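# Set an amber bottle under the capping head

## Task

Lift one amber bottle from the bench and place it upright on the pale riser that sits on the capping machine's platform, directly beneath the capping head. All the other bottles must still be standing.

## Robot and tools

Robot: two arms, left_arm and right_arm. Each ends in a five-finger hand: a right hand on right_arm and a mirrored left hand on left_arm. Base positions in metres: left_arm (+0.027, +0.332, +0.009), right_arm (-0.047, -0.259, +0.015). Both are turned almost not at all about z. A camera stand is fixed behind the arms.

Scene frame: the origin is at table-top height, halfway between the two nominal bases. +z is up, +x points out over the table, and +y is toward left_arm. Arm names do not match image sides. All positions and targets use this frame.

The hand point is a spot fixed to the palm, about 0.15 m out from the wrist face. Its +z runs along the straight fingers and +y out of the palm. On the right hand +x points away from the thumb; on the left hand it points toward the thumb. A bracket on the little-finger side of the wrist sticks out and can strike objects. Resting poses often sit 1 to 3 cm (up to 5 cm) short of the command, usually low, without any contact. Commanded rotations are clipped to within 40 degrees of the current orientation at each step.

The 28-number row: left_arm dx, dy, dz, rx, ry, rz, then the left hand's 6 motor numbers, force_limit and speed. The right_arm's 14 numbers follow in the same order. All numbers lie in [-1, 1].
- Pose numbers are offsets, not poses. They count from that arm's Hand target as it stood when the action or move began, along scene axes, and each arm turns about its own hand point. 1.0 equals 0.6 m or 180 degrees. rx, ry, rz form a single rotation vector. Six zeros re-request the current Hand target.
- Hand motors, in this order: little, ring, middle, index, thumb_bend, thumb_turn. +1 is open or straight. -1 is curled, fully bent, or (for thumb_turn) the thumb swung in front of the palm.
- force_limit scales from about 0 N at -1 to 10 N at +1, or 15 N for the two thumb motors.
- speed scales from near zero at -1 to full speed at +0.48 and above. For a soft grip, close at -0.94 or slower.
- Grasp shorthand: put a, b, c in the first three motor places and exactly 0 in the last three. a curls index and middle and bends the thumb. b curls ring and little. c swings the thumb in front. (0,0,0) is a fully open hand. A typical grip has the thumb in front (c=1), then a raised toward 0.5 to 0.75.
- Motors never read "no change". To keep a hand as it is, resend its last sent eight numbers.

execute_actions(actions, cameras): actions is a list of actions, up to 15 rows each. Each row lasts 1/30 s; a short action repeats its last row up to 15 steps. Every row counts from the start pose of its action. Images come back only for an empty actions list or when cameras names them.

move(target, speed, blend, blocking, cameras): steers in a straight line toward the target offsets. target is one 28-number row or a list of up to 15 rows, all measured from the same starting Hand targets. speed is in m/s, 0.002 to 4.3, default 0.25. It is one value or one per target. blend is the corner rounding in metres; 0 means stop at each target. blocking=false returns after about 0.5 s while the motion continues. The move does not avoid obstacles or the other arm, and it is capped at 10 s. Its result adds a move: line ending in done, off_target, moving, held or fault, plus any limits such as paced or held.

Other tools:
- wait(seconds 0-10): lets time pass.
- stop(): brakes a running move.
- zoom_image(camera, region [x0,y0,x1,y1]): crops the newest image of cam_high, cam_low, cam_left_wrist or cam_right_wrist (all 672x504). The region is at most 504 by 504 pixels.
- show_instructions(): shows the reference pages.
- finished_scene(scene=1): ends the scene for good.

Results report, per arm:
- end_effector_position in metres and end_effector_quat_wxyz.
- Hand target, the base for the next offsets.
- Joint positions, velocities and torques.
- Per motor: hand_measured (same scale as targets), hand_stopped_by (moving, target, force, stalled, fault) and hand_load_n (fingertip newtons; positive means the finger is pushed open; near 0 after a grip is lost).
- Motor temperatures.
Camera calibration for each view is supplied in OpenCV form for projecting points.

Grasping: with the thumb in front, the hand can grip items about 0.035 to 0.065 m thick. To grip harder, raise force_limit and send a target more closed than hand_measured. To release, send a target more open than the reading.

Avoid:
- dropping or tipping bottles
- anything leaving the table
- fast impacts with the bench or machine
- pressing far past a contact
- the two hands touching or gripping each other
- moving the hand near its own base
- long stretched holds, since motors overheat: a warning comes at 85 °C and the arm collapses at 100 °C.

Lower bottles slowly, open the hand, and leave only once the bottle stands freely.

Each tool is called in YAML: its name, and indented under it one key for each argument.

Reference images:

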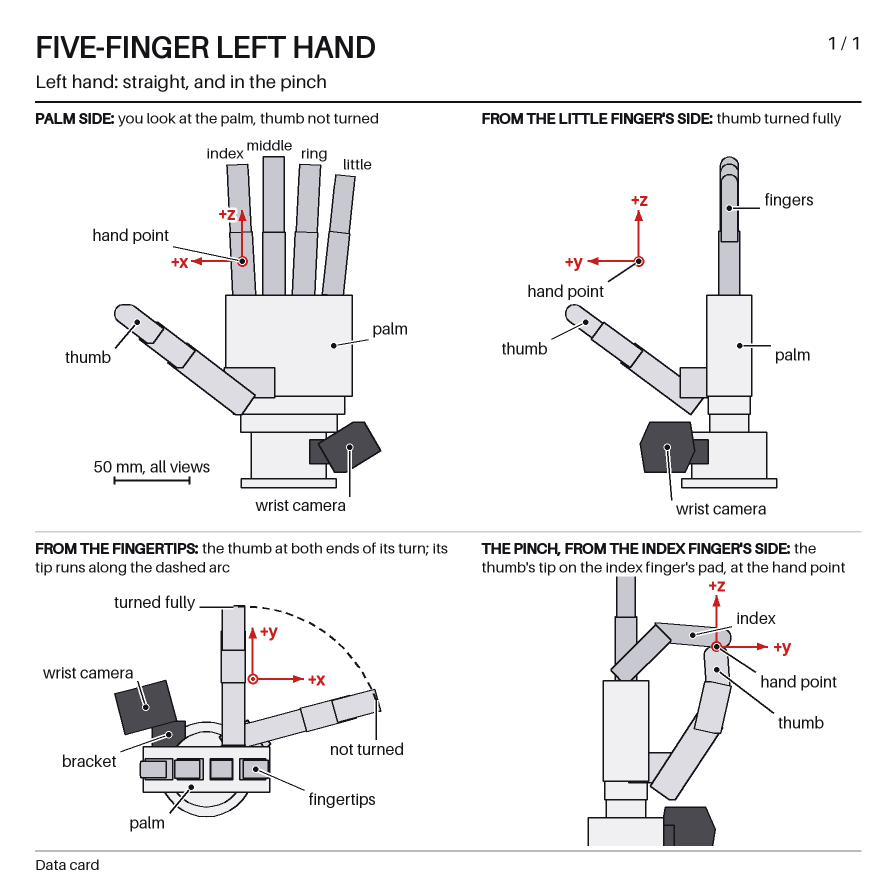

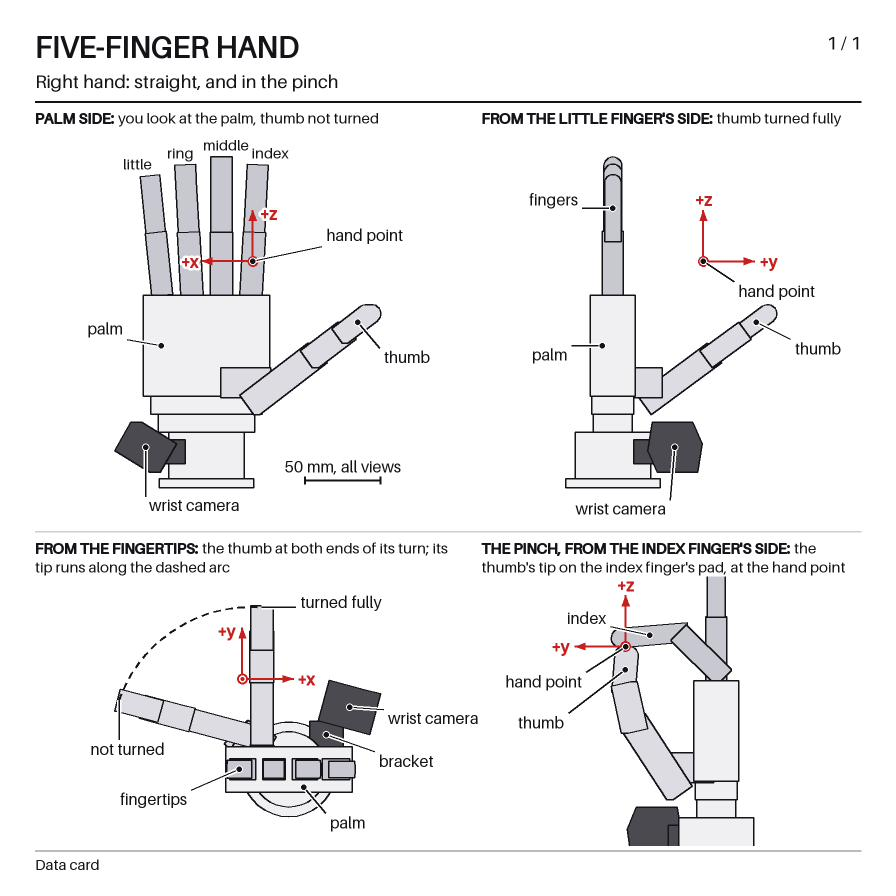

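## Session

execute_actions:
  actions: []

Scene clock: 0.00 s.
left_arm: end_effector_position=(+0.3461, +0.7202, +0.1992) hand_measured=(+1.000, +1.000, +1.000, +1.000, +1.000, +1.000) hand_load_n=(+0.0, +0.0, +0.0, +0.0, +0.0, +0.0) hand_stopped_by=(target, target, target, target, target, target) hand_force_limit=0.00 hand_speed=-0.80 end_effector_quat_wxyz=(-0.353, +0.845, +0.326, +0.233) | right_arm: end_effector_position=(+0.5728, -0.5537, +0.3221) hand_measured=(+1.000, +1.000, +1.000, +1.000, +1.000, +1.000) hand_load_n=(+0.0, +0.0, +0.0, +0.0, +0.0, +0.0) hand_stopped_by=(target, target, target, target, target, target) hand_force_limit=0.00 hand_speed=-0.80 end_effector_quat_wxyz=(+0.072, +0.153, -0.628, +0.759)
Joint positions: left_arm=[0.863 1.159 0.81 -0.41 -0.368 -1.28] | right_arm=[-0.215 1.829 1.357 0.973 1.224 -0.811]
Joint velocities: within noise
Joint torques (N m): no reading
Motor temperatures (°C): left_arm=[38 28 26 25 28 30] | right_arm=[28 26 34 26 25 25]
Heat: left arm: hottest waist 38 °C; right arm: hottest elbow 34 °C.
Hand target: left_arm +0.3517, +0.7267, +0.2149; -0.359, +0.839, +0.327, +0.244 | right_arm +0.5763, -0.5542, +0.3382; +0.062, +0.140, -0.627, +0.764

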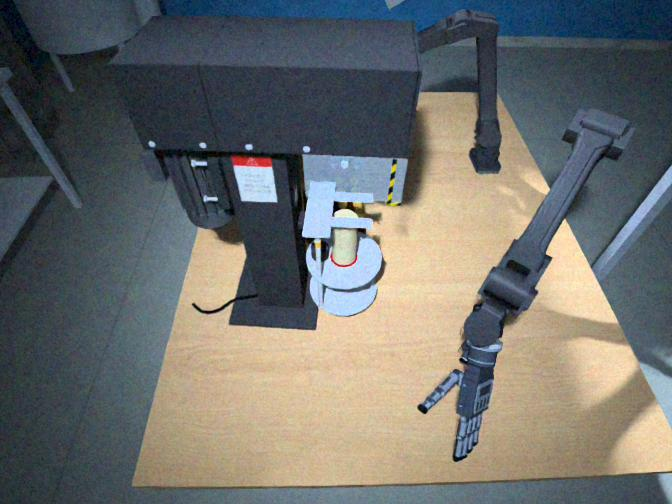

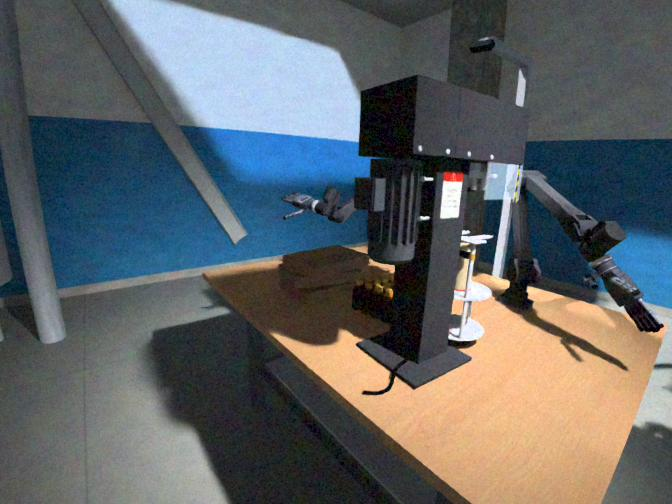

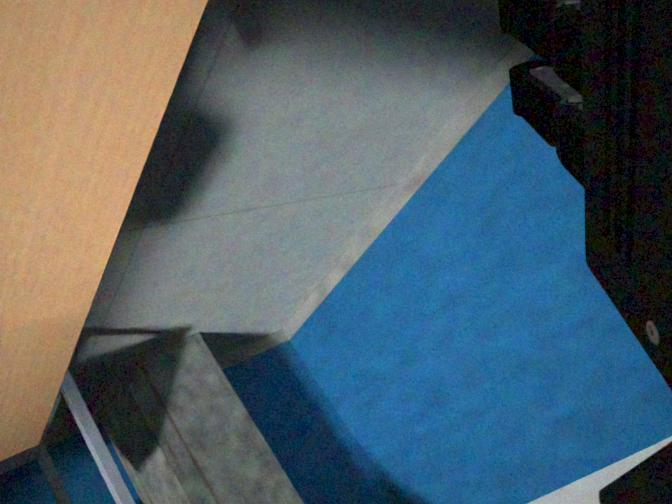

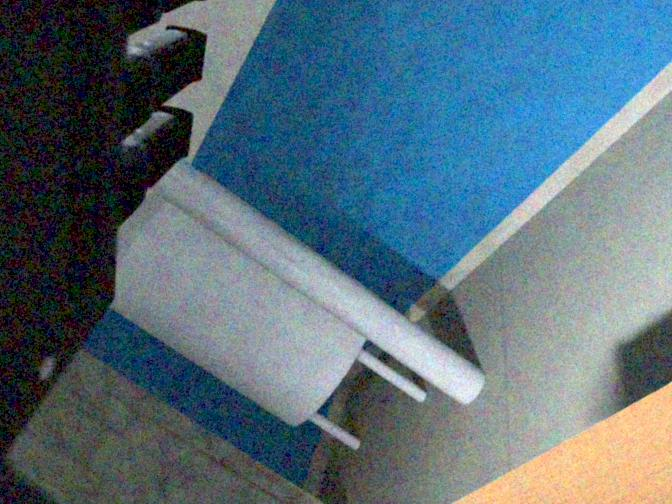

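zoom_image:
  camera: "cam_high"
  region: [230, 120, 480, 340]

zoom_image:
  camera: "cam_low"
  region: [270, 150, 550, 400]

Scaled by 2.016 from the camera's 672x504 image, which has a finer 960x720 frame.

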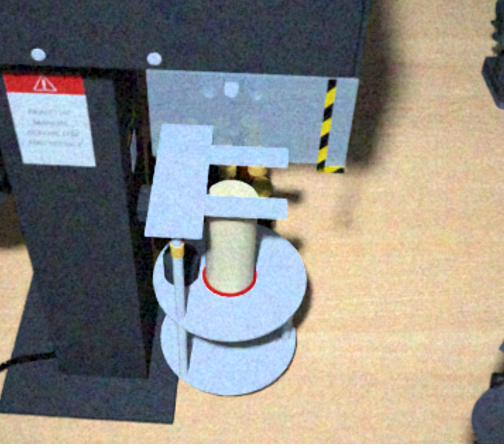

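Scaled by 1.800 from the camera's 672x504 image, which has a finer 960x720 frame.

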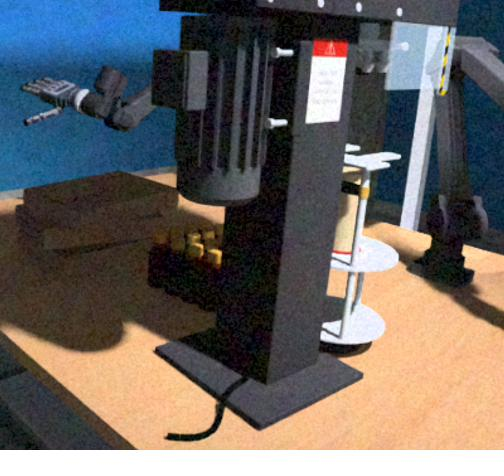

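move:
  target: [0,0,0,0,0,0,1,1,1,1,1,1,0,-0.8,-0.544,0.757,0.103,-0.447,0.188,0.580,1,1,1,1,1,1,0,-0.8]
  speed: 0.4
  cameras: ["all"]

Scene clock: 47.23 s.
left_arm: end_effector_position=(+0.3461, +0.7202, +0.1992) hand_measured=(+1.000, +1.000, +1.000, +1.000, +1.000, +1.000) hand_load_n=(+0.0, +0.0, +0.0, +0.0, +0.0, -0.5) hand_stopped_by=(target, target, target, target, target, target) hand_force_limit=0.00 hand_speed=-0.80 end_effector_quat_wxyz=(-0.353, +0.845, +0.326, +0.233) | right_arm: end_effector_position=(+0.2503, -0.1022, +0.3687) hand_measured=(+1.000, +1.000, +1.000, +1.000, +1.000, +1.000) hand_load_n=(+0.0, +0.0, +0.0, +0.0, +0.0, +0.0) hand_stopped_by=(target, target, target, target, target, target) hand_force_limit=0.00 hand_speed=-0.80 end_effector_quat_wxyz=(-0.302, +0.656, +0.291, +0.628)
Joint positions: left_arm=[0.863 1.159 0.81 -0.41 -0.368 -1.28] | right_arm=[0.312 0.339 0.534 -0.228 -0.501 -1.557]
Joint torques (N m): left_arm=[-2.14 -6.42 9.69 1.77 -0.32 0.04] | right_arm=[1.26 2.49 14.39 2.07 0.05 -0.07]
Heat: left arm: hottest waist 37 °C; right arm: hottest elbow 38 °C.
Hand target: left_arm +0.3517, +0.7267, +0.2149; -0.359, +0.839, +0.327, +0.244 | right_arm +0.2498, -0.1000, +0.4000; -0.299, +0.641, +0.298, +0.641
Off the commanded pose: left_arm 0.018 m, 2 deg | right_arm 0.031 m, 2 deg.
move: off_target (left_arm, right_arm)
camera_calibration:
cam_right_wrist: T_world_to_cam=[[0.770813, -0.598948, 0.217047, -0.329046], [-0.17307, -0.524764, -0.833468, 0.300456], [0.613102, 0.604884, -0.508155, 0.216341], [0, 0, 0, 1]] pos_world=[0.172993, -0.170274, 0.431773]

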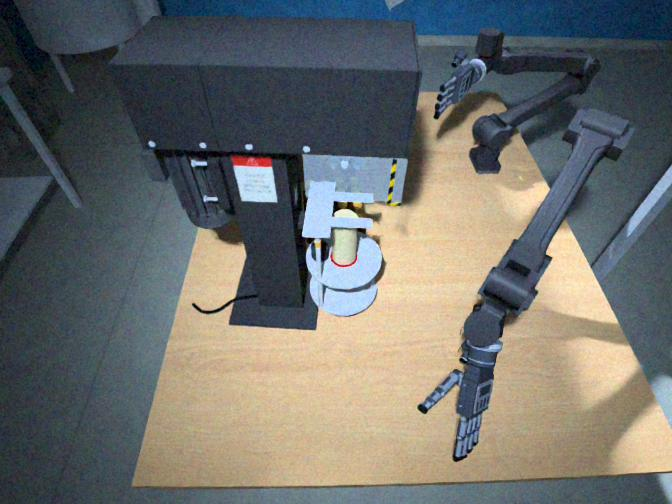

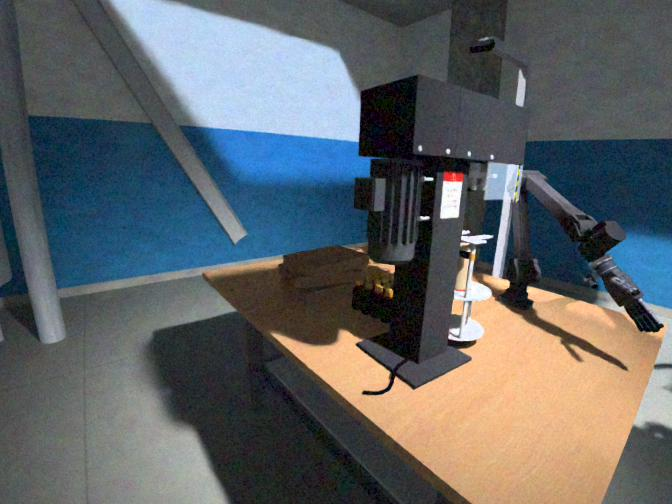

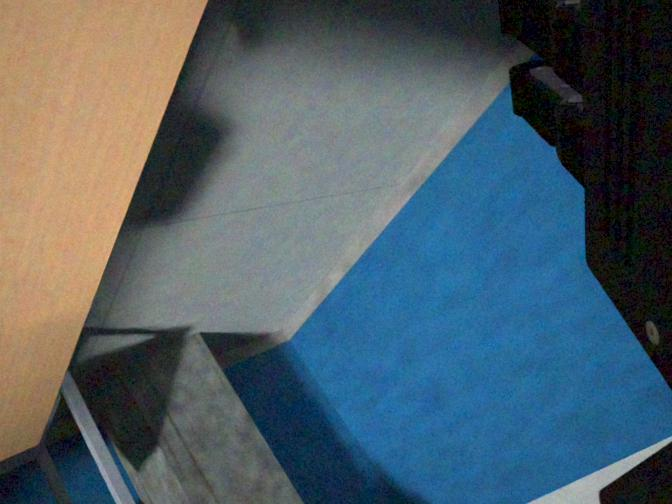

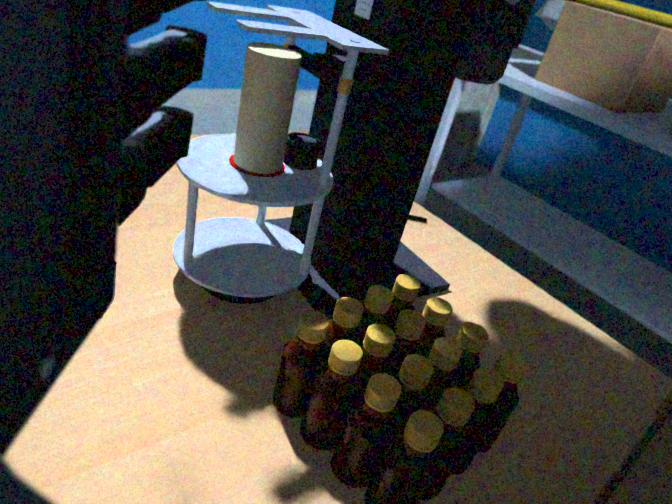

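zoom_image:
  camera: "cam_right_wrist"
  region: [150, 0, 410, 200]

zoom_image:
  camera: "cam_right_wrist"
  region: [250, 260, 540, 504]

Scaled by 1.938 from the camera's 672x504 image, which has a finer 960x720 frame.

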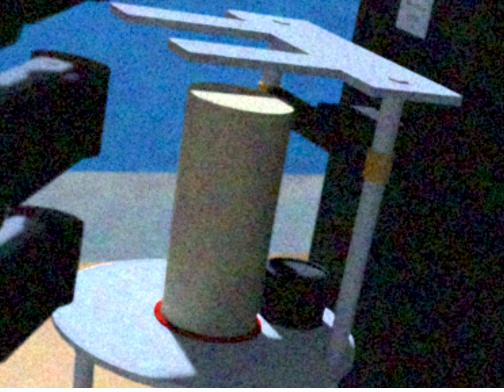

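Scaled by 1.738 from the camera's 672x504 image, which has a finer 960x720 frame.

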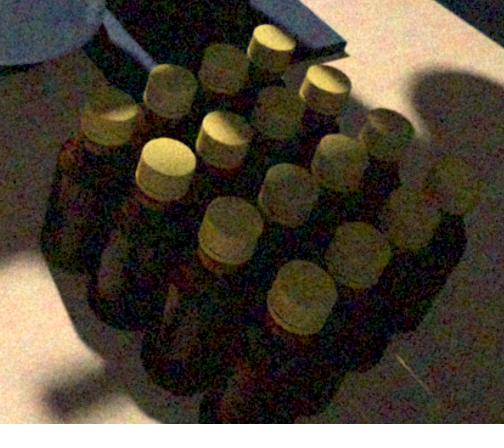

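move:
  target:
    - [-0.1195,-0.3778,0.3085,0.364,0.247,-0.107,1,1,1,1,1,1,0,-0.8,0,-0.2,0.033,0,0,0,1,1,1,1,1,1,0,-0.8]
    - [-0.0695,-0.8945,0.3085,0.7277,0.4944,-0.2133,1,1,1,1,1,1,0,-0.8,0,-0.2,0.033,0,0,0,1,1,1,1,1,1,0,-0.8]
  speed: 0.4
  blend: 0.05
  cameras: ["cam_left_wrist","cam_right_wrist","cam_high"]

Scene clock: 92.53 s.
left_arm: end_effector_position=(+0.3097, +0.1983, +0.3814) hand_measured=(+1.000, +1.000, +1.000, +1.000, +1.000, +1.000) hand_load_n=(+0.0, +0.0, +0.0, +0.0, +0.0, +0.0) hand_stopped_by=(target, target, target, target, target, target) hand_force_limit=0.00 hand_speed=-0.80 end_effector_quat_wxyz=(+0.790, -0.026, +0.613, -0.001) | right_arm: end_effector_position=(+0.2479, -0.2170, +0.3859) hand_measured=(+1.000, +1.000, +1.000, +1.000, +1.000, +1.000) hand_load_n=(+0.0, +0.0, +0.0, +0.0, +0.0, +0.0) hand_stopped_by=(target, target, target, target, target, target) hand_force_limit=0.00 hand_speed=-0.80 end_effector_quat_wxyz=(-0.323, +0.655, +0.279, +0.624)
Joint positions: left_arm=[-1.157 0.777 0.43 0.954 -1.122 2.087] | right_arm=[-0.555 0.389 0.591 -0.27 -1.381 -1.563]
Joint torques (N m): left_arm=[-3.25 0.15 10.74 0.88 0.25 0.19] | right_arm=[0.56 2.84 13.82 2.95 -0.28 -0.04]
Motor temperatures (°C): left_arm=[37 29 33 25 27 29] | right_arm=[28 26 41 26 24 24]
Heat: left arm: hottest waist 37 °C; right arm: hottest elbow 41 °C.
Hand target: left_arm +0.3100, +0.1900, +0.3999; +0.840, -0.047, +0.535, +0.073 | right_arm +0.2498, -0.2200, +0.4199; -0.299, +0.641, +0.299, +0.641
Off the commanded pose: left_arm 0.020 m, 14 deg | right_arm 0.034 m, 4 deg.
joint sent to its limit (left arm) — joint 6 (wrist roll), upper limit. The joint targets are off in orientation, not in position.
move: off_target (left_arm, right_arm)
camera_calibration:
cam_left_wrist: T_world_to_cam=[[0.112145, -0.96632, -0.231621, 0.246692], [-0.326117, 0.18439, -0.927172, 0.412721], [0.938654, 0.179513, -0.294455, -0.0989284], [0, 0, 0, 1]] pos_world=[0.19979, 0.18004, 0.410672]
cam_right_wrist: T_world_to_cam=[[0.782799, -0.597645, 0.173338, -0.385508], [-0.187141, -0.491758, -0.850384, 0.271295], [0.593468, 0.633241, -0.496791, 0.302586], [0, 0, 0, 1]] pos_world=[0.17297, -0.288595, 0.44785]
Images, in order (width x height): cam_high 672x504, cam_left_wrist 672x504, cam_right_wrist 672x504.

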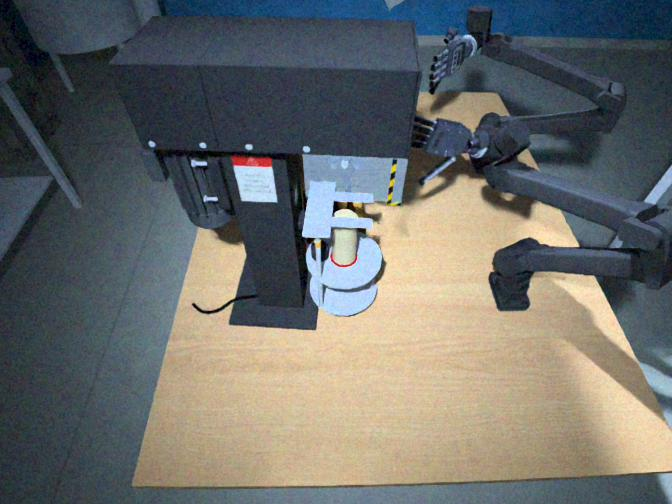

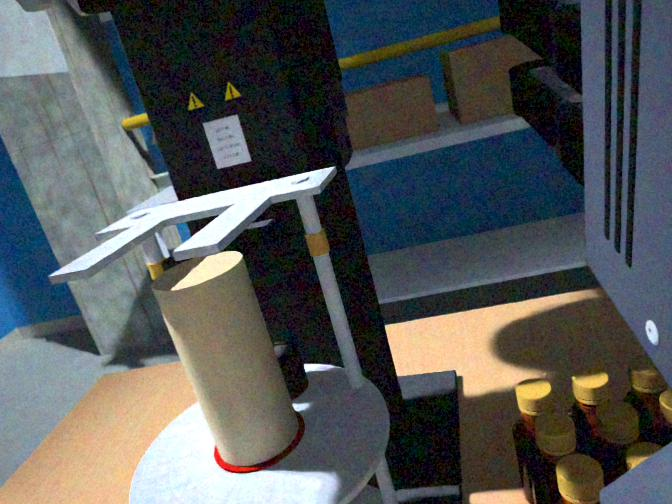

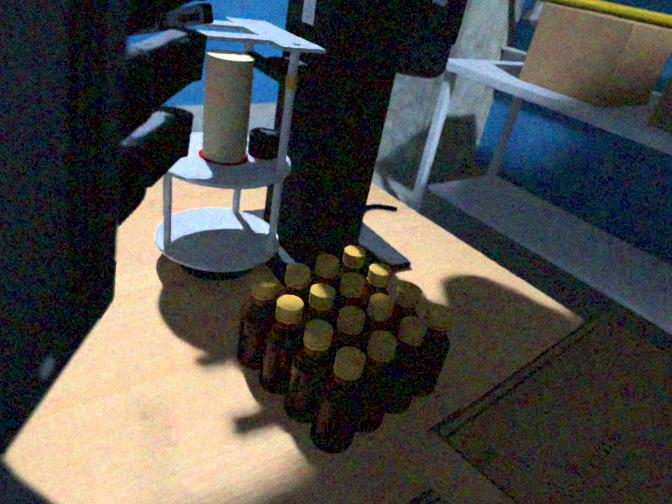

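zoom_image:
  camera: "cam_left_wrist"
  region: [40, 150, 400, 420]

zoom_image:
  camera: "cam_left_wrist"
  region: [470, 350, 672, 504]

zoom_image:
  camera: "cam_right_wrist"
  region: [220, 230, 470, 460]

Scaled by 1.400 from the camera's 672x504 image, which has a finer 960x720 frame.

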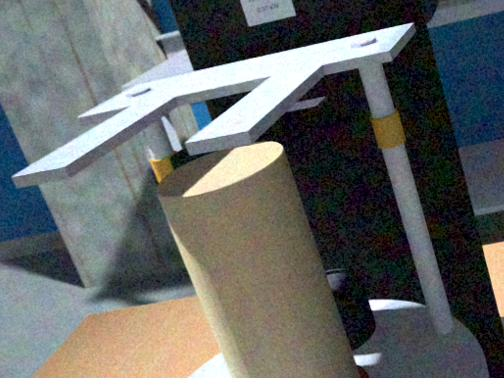

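Scaled by 2.495 from the camera's 672x504 image, which has a finer 960x720 frame.

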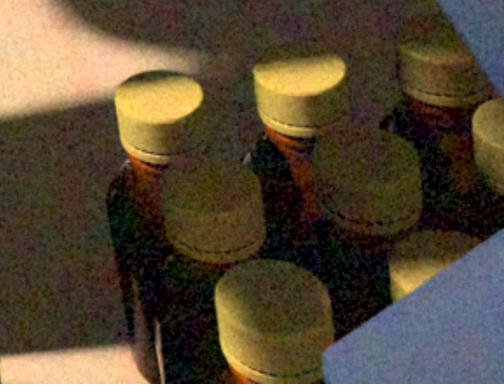

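Scaled by 2.016 from the camera's 672x504 image, which has a finer 960x720 frame.

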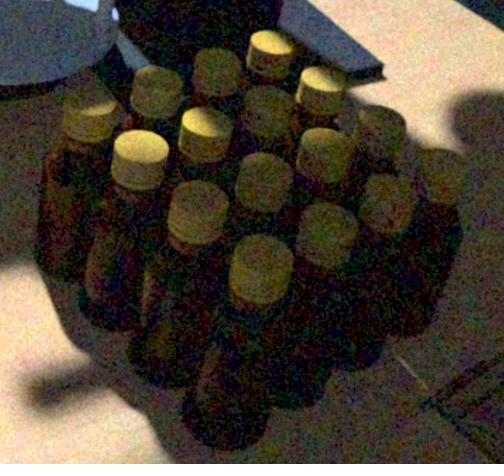

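move:
  target: [0.05,-0.333,-0.45,0,0.1396,-0.1091,1,1,1,1,0.46,-1,0,0,0,0,0,0,0,0,1,1,1,1,1,1,0,-0.8]
  speed: 0.3
  cameras: ["cam_left_wrist","cam_right_wrist","cam_high"]

Scene clock: 145.47 s.
left_arm: end_effector_position=(+0.3399, +0.0034, +0.1221) hand_measured=(+1.000, +1.000, +1.000, +1.000, +0.460, -1.000) hand_load_n=(+0.0, +0.0, +0.0, -0.5, +0.0, +0.5) hand_stopped_by=(target, target, target, target, target, target) hand_force_limit=0.00 hand_speed=0.00 end_effector_quat_wxyz=(+0.701, +0.071, +0.708, -0.044) | right_arm: end_effector_position=(+0.2479, -0.2170, +0.3859) hand_measured=(+1.000, +1.000, +1.000, +1.000, +1.000, +1.000) hand_load_n=(+0.0, +0.0, +0.0, +0.0, -0.5, +0.0) hand_stopped_by=(target, target, target, target, target, target) hand_force_limit=0.00 hand_speed=-0.80 end_effector_quat_wxyz=(-0.323, +0.655, +0.279, +0.624)
Joint positions: left_arm=[-1.271 1.716 0.568 1.116 -1.103 1.58] | right_arm=[-0.555 0.389 0.591 -0.27 -1.381 -1.563]
Joint torques (N m): left_arm=[-3.49 -9.47 5.72 1.72 -0.12 0.02] | right_arm=[0.15 3.66 13.86 3.08 -0.24 -0.02]
Heat: left arm: hottest waist 37 °C; right arm: hottest elbow 44 °C.
Hand target: left_arm +0.3399, -0.0098, +0.1299; +0.704, +0.061, +0.705, -0.061 | right_arm +0.2498, -0.2200, +0.4199; -0.299, +0.641, +0.299, +0.641
Off the commanded pose: left_arm 0.015 m, 2 deg | right_arm 0.034 m, 4 deg.
move: off_target (left_arm, right_arm)
camera_calibration:
cam_left_wrist: T_world_to_cam=[[-0.146732, -0.93608, -0.319726, 0.0935266], [-0.498931, 0.349134, -0.793204, 0.259978], [0.85413, 0.0431326, -0.518268, -0.112149], [0, 0, 0, 1]] pos_world=[0.239225, 0.00161829, 0.177996]
cam_right_wrist: T_world_to_cam=[[0.782799, -0.597645, 0.173338, -0.385508], [-0.187141, -0.491758, -0.850384, 0.271295], [0.593468, 0.633241, -0.496791, 0.302586], [0, 0, 0, 1]] pos_world=[0.17297, -0.288595, 0.44785]
Images, in order (width x height): cam_high 672x504, cam_left_wrist 672x504, cam_right_wrist 672x504.

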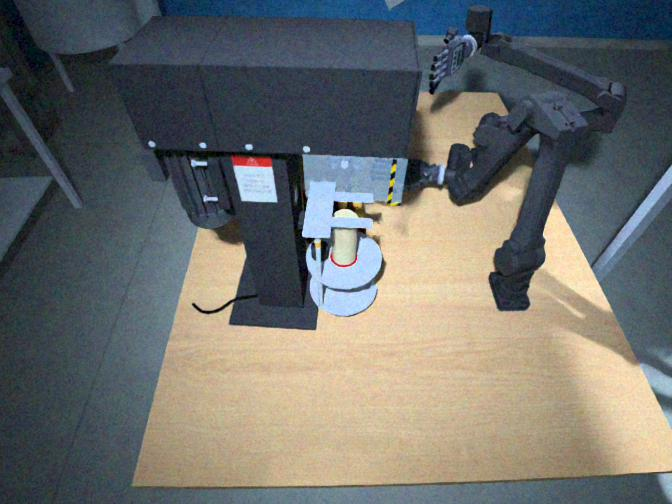

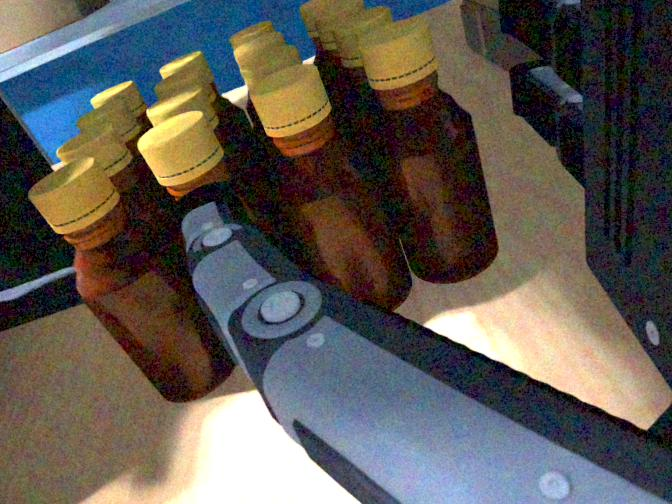

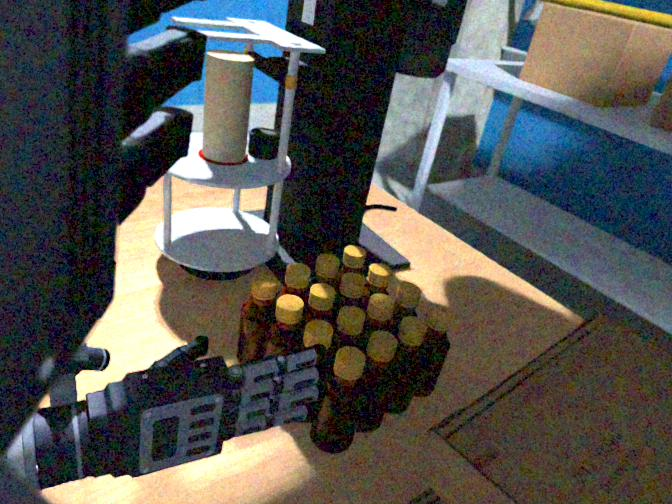

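move:
  target: [0.0417,-0.0533,-0.0783,0,0,0,1,1,1,1,0.46,-1,0,0,0,0,0,0,0,0,1,1,1,1,1,1,0,-0.8]
  speed: 0.2
  cameras: ["cam_left_wrist","cam_right_wrist"]

Scene clock: 155.00 s.
left_arm: end_effector_position=(+0.3576, -0.0357, +0.0772) hand_measured=(+1.000, +1.000, +1.000, +1.000, +0.460, -1.000) hand_load_n=(+0.0, +0.0, +0.0, +0.0, +0.0, +0.5) hand_stopped_by=(target, target, target, target, target, target) hand_force_limit=0.00 hand_speed=0.00 end_effector_quat_wxyz=(+0.699, +0.078, +0.709, -0.051) | right_arm: end_effector_position=(+0.2479, -0.2170, +0.3859) hand_measured=(+1.000, +1.000, +1.000, +1.000, +1.000, +1.000) hand_load_n=(+0.0, +0.0, +0.0, +0.0, +0.0, +0.0) hand_stopped_by=(target, target, target, target, target, target) hand_force_limit=0.00 hand_speed=-0.80 end_effector_quat_wxyz=(-0.323, +0.655, +0.279, +0.624)
Joint positions: left_arm=[-1.257 1.915 0.68 1.196 -1.069 1.574] | right_arm=[-0.555 0.389 0.591 -0.27 -1.381 -1.563]
Joint torques (N m): left_arm=[-1.49 -10.93 5.05 2.36 -0.11 0.01] | right_arm=[-0.32 1.9 13.72 3.02 -0.29 -0.04]
Heat: left arm: hottest waist 37 °C; right arm: hottest elbow 44 °C.
Hand target: left_arm +0.3650, -0.0417, +0.0830; +0.704, +0.061, +0.705, -0.061 | right_arm +0.2498, -0.2200, +0.4199; -0.299, +0.641, +0.299, +0.641
Off the commanded pose: left_arm 0.011 m, 2 deg | right_arm 0.034 m, 4 deg.
move: off_target (left_arm, right_arm)
camera_calibration:
cam_left_wrist: T_world_to_cam=[[-0.166098, -0.932997, -0.319261, 0.0521897], [-0.49547, 0.358885, -0.791019, 0.245732], [0.852596, 0.0267978, -0.521883, -0.148602], [0, 0, 0, 1]] pos_world=[0.257119, -0.0355145, 0.133488]
cam_right_wrist: T_world_to_cam=[[0.782799, -0.597645, 0.173338, -0.385508], [-0.187141, -0.491758, -0.850384, 0.271295], [0.593468, 0.633241, -0.496791, 0.302586], [0, 0, 0, 1]] pos_world=[0.17297, -0.288595, 0.44785]
Images, in order (width x height): cam_left_wrist 672x504, cam_right_wrist 672x504.

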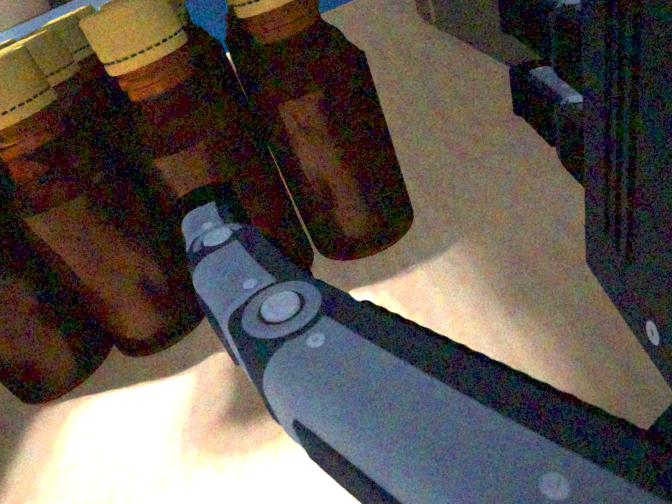

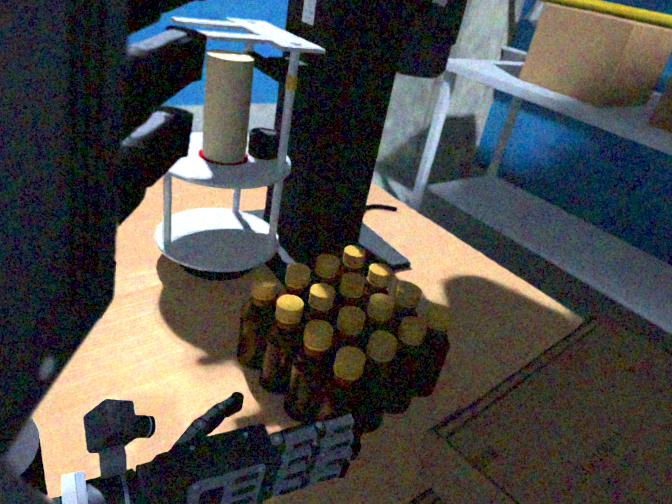

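zoom_image:
  camera: "cam_left_wrist"
  region: [160, 0, 460, 280]

zoom_image:
  camera: "cam_right_wrist"
  region: [220, 260, 420, 460]

Scaled by 1.680 from the camera's 672x504 image, which has a finer 960x720 frame.

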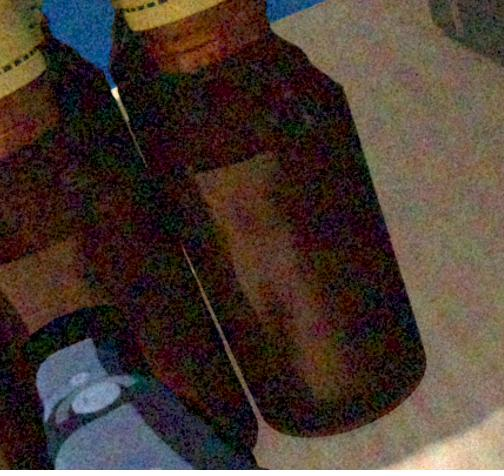

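Scaled by 2.520 from the camera's 672x504 image, which has a finer 960x720 frame.

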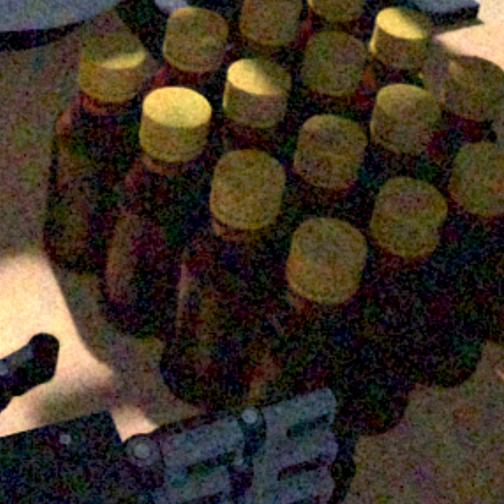

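move:
  target: [0.075,-0.0062,0.0083,0,0,0,1,1,1,1,0.46,-1,0,0,0,0,0,0,0,0,1,1,1,1,1,1,0,-0.8]
  speed: 0.1
  cameras: ["cam_left_wrist","cam_right_wrist"]

Scene clock: 174.07 s.
left_arm: end_effector_position=(+0.4043, -0.0393, +0.0889) hand_measured=(+1.000, +1.000, +1.000, +1.000, +0.460, -1.000) hand_load_n=(+0.0, +0.0, +0.0, +0.0, +0.0, +0.5) hand_stopped_by=(target, target, target, target, target, target) hand_force_limit=0.00 hand_speed=0.00 end_effector_quat_wxyz=(+0.704, +0.064, +0.705, -0.061) | right_arm: end_effector_position=(+0.2479, -0.2170, +0.3859) hand_measured=(+1.000, +1.000, +1.000, +1.000, +1.000, +1.000) hand_load_n=(+0.0, +0.0, +0.0, +0.0, +0.0, +0.0) hand_stopped_by=(target, target, target, target, target, target) hand_force_limit=0.00 hand_speed=-0.80 end_effector_quat_wxyz=(-0.323, +0.655, +0.279, +0.624)
Joint positions: left_arm=[-1.158 1.915 0.737 1.175 -0.976 1.574] | right_arm=[-0.555 0.389 0.591 -0.27 -1.381 -1.563]
Joint torques (N m): left_arm=[-2.26 -11.11 5.45 1.26 -0.08 0.06] | right_arm=[-0.62 2.02 13.81 2.97 -0.23 -0.05]
Heat: left arm: hottest waist 36 °C; right arm: hottest elbow 45 °C.
Hand target: left_arm +0.4100, -0.0454, +0.0879; +0.704, +0.061, +0.705, -0.061 | right_arm +0.2498, -0.2200, +0.4199; -0.299, +0.641, +0.299, +0.641
Off the commanded pose: left_arm 0.008 m, 0 deg | right_arm 0.034 m, 4 deg.
move: off_target (right_arm)
camera_calibration:
cam_left_wrist: T_world_to_cam=[[-0.15669, -0.944411, -0.289025, 0.0534044], [-0.488774, 0.32844, -0.808224, 0.277121], [0.858224, 0.0146274, -0.513067, -0.185757], [0, 0, 0, 1]] pos_world=[0.303239, -0.0378649, 0.144105]
cam_right_wrist: T_world_to_cam=[[0.782799, -0.597645, 0.173338, -0.385508], [-0.187141, -0.491758, -0.850384, 0.271295], [0.593468, 0.633241, -0.496791, 0.302586], [0, 0, 0, 1]] pos_world=[0.17297, -0.288595, 0.44785]
Images, in order (width x height): cam_left_wrist 672x504, cam_right_wrist 672x504.

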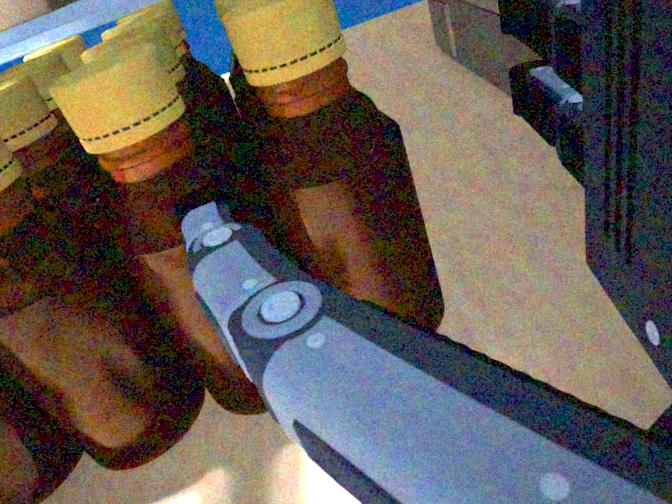

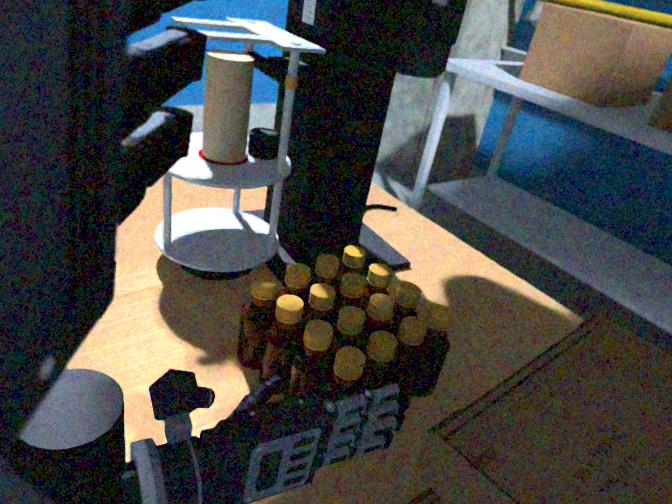

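zoom_image:
  camera: "cam_left_wrist"
  region: [160, 0, 480, 340]

Scaled by 1.482 from the camera's 672x504 image, which has a finer 960x720 frame.

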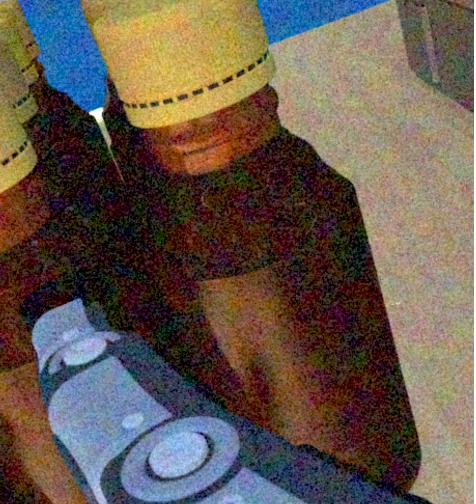

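zoom_image:
  camera: "cam_right_wrist"
  region: [200, 300, 440, 504]

Scaled by 2.100 from the camera's 672x504 image, which has a finer 960x720 frame.

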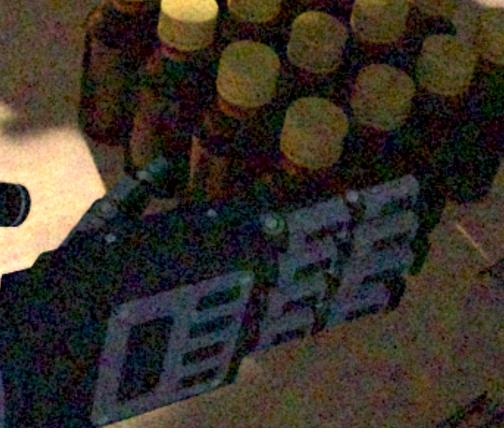

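move:
  target: [0.0465,-0.005,-0.01,0,0,0,1,1,1,1,0.46,-1,0,0,0,0,0,0,0,0,1,1,1,1,1,1,0,-0.8]
  speed: 0.08
  cameras: ["cam_left_wrist","cam_right_wrist"]

Scene clock: 190.73 s.
left_arm: end_effector_position=(+0.4305, -0.0432, +0.0849) hand_measured=(+1.000, +1.000, +1.000, +1.000, +0.460, -1.000) hand_load_n=(+0.0, +0.0, +0.0, +0.0, +0.0, +0.5) hand_stopped_by=(target, target, target, target, target, target) hand_force_limit=0.00 hand_speed=0.00 end_effector_quat_wxyz=(+0.704, +0.065, +0.704, -0.062) | right_arm: end_effector_position=(+0.2479, -0.2170, +0.3859) hand_measured=(+1.000, +1.000, +1.000, +1.000, +1.000, +1.000) hand_load_n=(+0.0, +0.0, +0.0, +0.0, +0.0, +0.0) hand_stopped_by=(target, target, target, target, target, target) hand_force_limit=0.00 hand_speed=-0.80 end_effector_quat_wxyz=(-0.323, +0.655, +0.279, +0.624)
Joint positions: left_arm=[-1.107 1.945 0.779 1.167 -0.923 1.574] | right_arm=[-0.555 0.389 0.591 -0.27 -1.381 -1.563]
Joint torques (N m): left_arm=[-1.9 -10.7 5.76 1.37 -0.05 0.03] | right_arm=[0.21 2.73 13.89 2.97 -0.26 -0.01]
Heat: left arm: hottest waist 36 °C; right arm: hottest elbow 45 °C.
Hand target: left_arm +0.4378, -0.0486, +0.0819; +0.704, +0.062, +0.705, -0.061 | right_arm +0.2498, -0.2200, +0.4199; -0.299, +0.641, +0.299, +0.641
Off the commanded pose: left_arm 0.010 m, 0 deg | right_arm 0.034 m, 4 deg.
move: off_target (right_arm)
camera_calibration:
cam_left_wrist: T_world_to_cam=[[-0.159305, -0.94452, -0.287233, 0.0536963], [-0.486958, 0.328271, -0.809389, 0.287244], [0.858775, 0.0109305, -0.512237, -0.210661], [0, 0, 0, 1]] pos_world=[0.329341, -0.041274, 0.140007]
cam_right_wrist: T_world_to_cam=[[0.782799, -0.597645, 0.173338, -0.385508], [-0.187141, -0.491758, -0.850384, 0.271295], [0.593468, 0.633241, -0.496791, 0.302586], [0, 0, 0, 1]] pos_world=[0.17297, -0.288595, 0.44785]
Images, in order (width x height): cam_left_wrist 672x504, cam_right_wrist 672x504.

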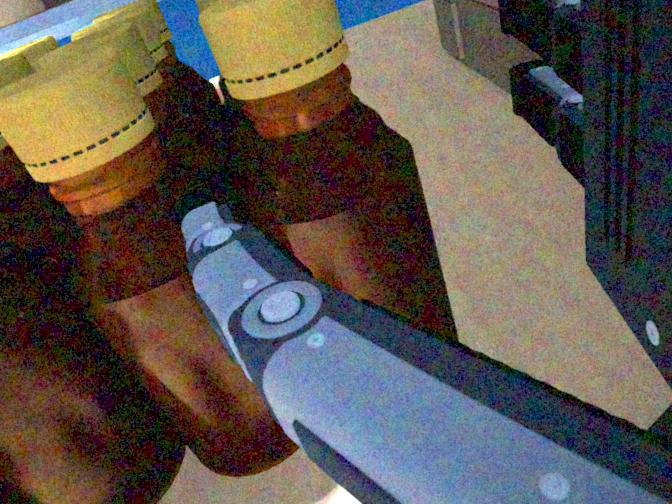

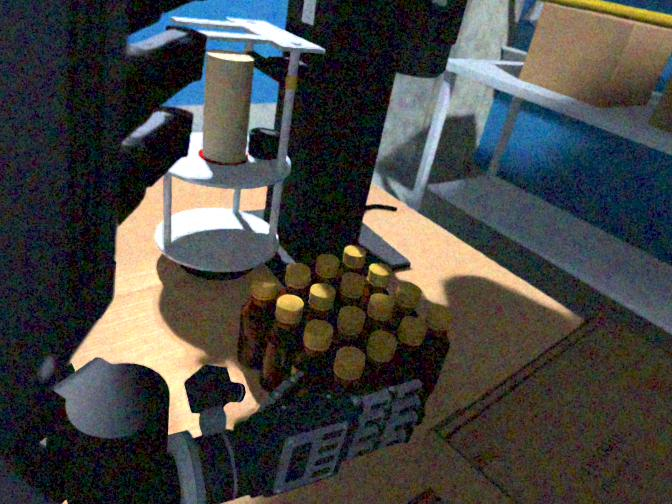

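zoom_image:
  camera: "cam_left_wrist"
  region: [160, 0, 480, 340]

zoom_image:
  camera: "cam_right_wrist"
  region: [200, 300, 440, 504]

Scaled by 1.482 from the camera's 672x504 image, which has a finer 960x720 frame.

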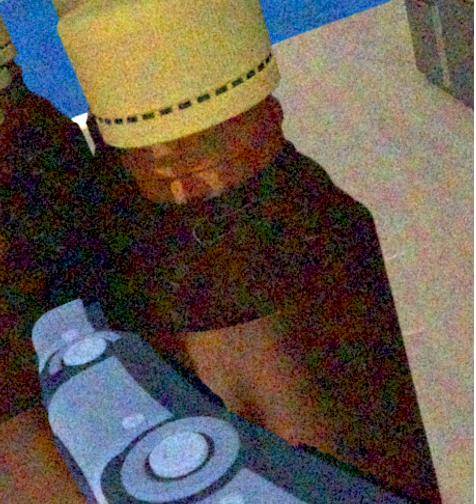

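Scaled by 2.100 from the camera's 672x504 image, which has a finer 960x720 frame.

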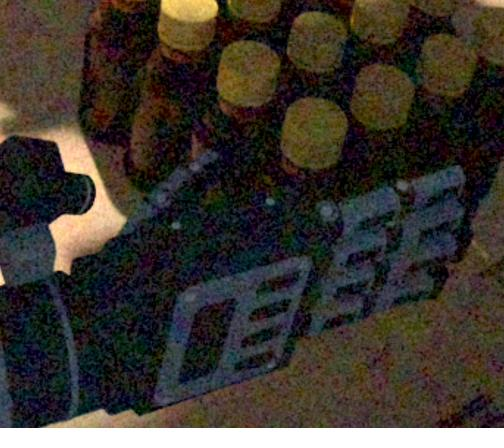

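execute_actions:
  actions:
    - [[-0.0065,0.005,0.002,0,0,0,1,1,1,-0.2,0.37,-1,-0.4,-0.92,0,0,0,0,0,0,1,1,1,1,1,1,0,-0.8]]

wait:
  seconds: 2.5
  cameras: ["cam_left_wrist","cam_right_wrist"]

Scene clock: 203.03 s.
left_arm: end_effector_position=(+0.4306, -0.0444, +0.0848) hand_measured=(+1.000, +1.000, +1.000, +0.238, +0.370, -1.000) hand_load_n=(-0.5, +0.0, +0.0, +3.0, +0.5, +0.0) hand_stopped_by=(target, target, target, moving, target, target) hand_force_limit=-0.40 hand_speed=-0.92 end_effector_quat_wxyz=(+0.704, +0.066, +0.704, -0.065) | right_arm: end_effector_position=(+0.2479, -0.2170, +0.3859) hand_measured=(+1.000, +1.000, +1.000, +1.000, +1.000, +1.000) hand_load_n=(+0.0, +0.0, +0.0, +0.0, +0.0, +0.0) hand_stopped_by=(target, target, target, target, target, target) hand_force_limit=0.00 hand_speed=-0.80 end_effector_quat_wxyz=(-0.323, +0.655, +0.279, +0.624)
Joint positions: left_arm=[-1.107 1.945 0.779 1.167 -0.917 1.573] | right_arm=[-0.555 0.389 0.591 -0.27 -1.381 -1.563]
Joint torques (N m): left_arm=[-2.14 -11.99 4.97 1.51 -0.53 0.07] | right_arm=[-0.91 2.55 14.04 3.06 -0.29 -0.03]
Heat: left arm: hottest waist 36 °C; right arm: hottest elbow 45 °C.
Hand target: left_arm +0.4339, -0.0456, +0.0831; +0.704, +0.061, +0.705, -0.061 | right_arm +0.2498, -0.2200, +0.4199; -0.299, +0.641, +0.299, +0.641
Off the commanded pose: left_arm 0.004 m, 1 deg | right_arm 0.034 m, 4 deg.
not at rest: the robot was still moving 3 seconds after this call's last action.
Step readings (end_effector_position of left_arm | right_arm):
0: (+0.4305, -0.0432, +0.0849) | (+0.2479, -0.2170, +0.3859)
1: (+0.4305, -0.0432, +0.0849) | (+0.2479, -0.2170, +0.3859)
2: (+0.4305, -0.0432, +0.0849) | (+0.2479, -0.2170, +0.3859)
4: (+0.4305, -0.0432, +0.0849) | (+0.2479, -0.2170, +0.3859)
8: (+0.4305, -0.0432, +0.0849) | (+0.2479, -0.2170, +0.3859)
15: (+0.4305, -0.0432, +0.0849) | (+0.2479, -0.2170, +0.3859)

Scene clock: 205.53 s.
left_arm: end_effector_position=(+0.4307, -0.0445, +0.0848) hand_measured=(+1.000, +1.000, +1.000, +0.230, +0.370, -1.000) hand_load_n=(+0.0, +0.0, +0.0, +3.5, +1.0, +0.0) hand_stopped_by=(target, target, target, force, target, target) hand_force_limit=-0.40 hand_speed=-0.92 end_effector_quat_wxyz=(+0.704, +0.066, +0.704, -0.065) | right_arm: end_effector_position=(+0.2479, -0.2170, +0.3859) hand_measured=(+1.000, +1.000, +1.000, +1.000, +1.000, +1.000) hand_load_n=(+0.0, +0.0, +0.0, +0.0, +0.0, +0.0) hand_stopped_by=(target, target, target, target, target, target) hand_force_limit=0.00 hand_speed=-0.80 end_effector_quat_wxyz=(-0.323, +0.655, +0.279, +0.624)
Joint positions: left_arm=[-1.107 1.945 0.779 1.167 -0.917 1.572] | right_arm=[-0.555 0.389 0.591 -0.27 -1.381 -1.563]
Joint torques (N m): left_arm=[-2.2 -11.81 5.01 1.54 -0.52 0.09] | right_arm=[0.15 2.84 13.87 3.08 -0.31 -0.04]
Heat: left arm: hottest waist 36 °C; right arm: hottest elbow 45 °C.
Hand target: left_arm +0.4339, -0.0455, +0.0831; +0.704, +0.061, +0.705, -0.061 | right_arm +0.2498, -0.2200, +0.4199; -0.299, +0.641, +0.299, +0.641
Off the commanded pose: left_arm 0.004 m, 1 deg | right_arm 0.034 m, 4 deg.
wait: 2.50 s; at rest by 0.17 s
camera_calibration:
cam_left_wrist: T_world_to_cam=[[-0.165499, -0.944033, -0.285327, 0.0549132], [-0.485135, 0.329821, -0.809853, 0.286991], [0.858635, 0.0043927, -0.512569, -0.211059], [0, 0, 0, 1]] pos_world=[0.32954, -0.0418887, 0.139906]
cam_right_wrist: T_world_to_cam=[[0.782799, -0.597645, 0.173338, -0.385508], [-0.187141, -0.491758, -0.850384, 0.271295], [0.593468, 0.633241, -0.496791, 0.302586], [0, 0, 0, 1]] pos_world=[0.17297, -0.288595, 0.44785]
Images, in order (width x height): cam_left_wrist 672x504, cam_right_wrist 672x504.

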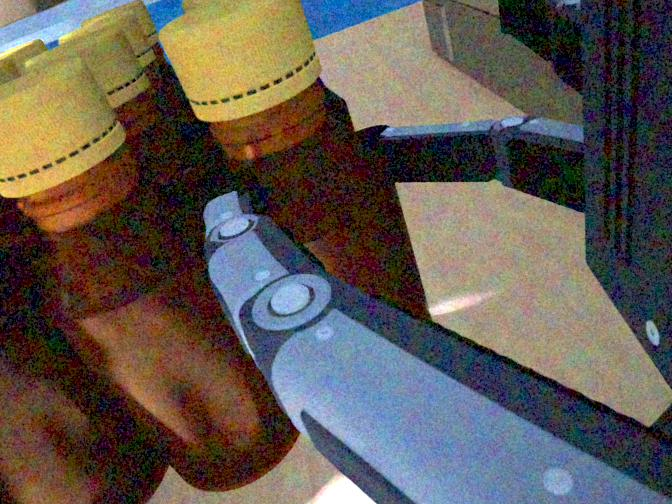

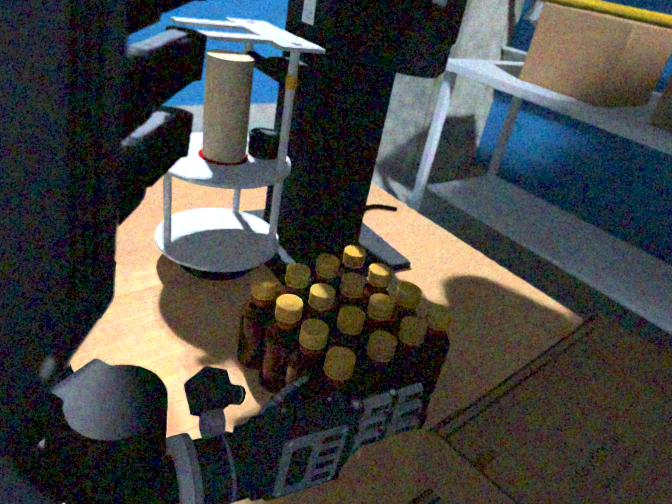

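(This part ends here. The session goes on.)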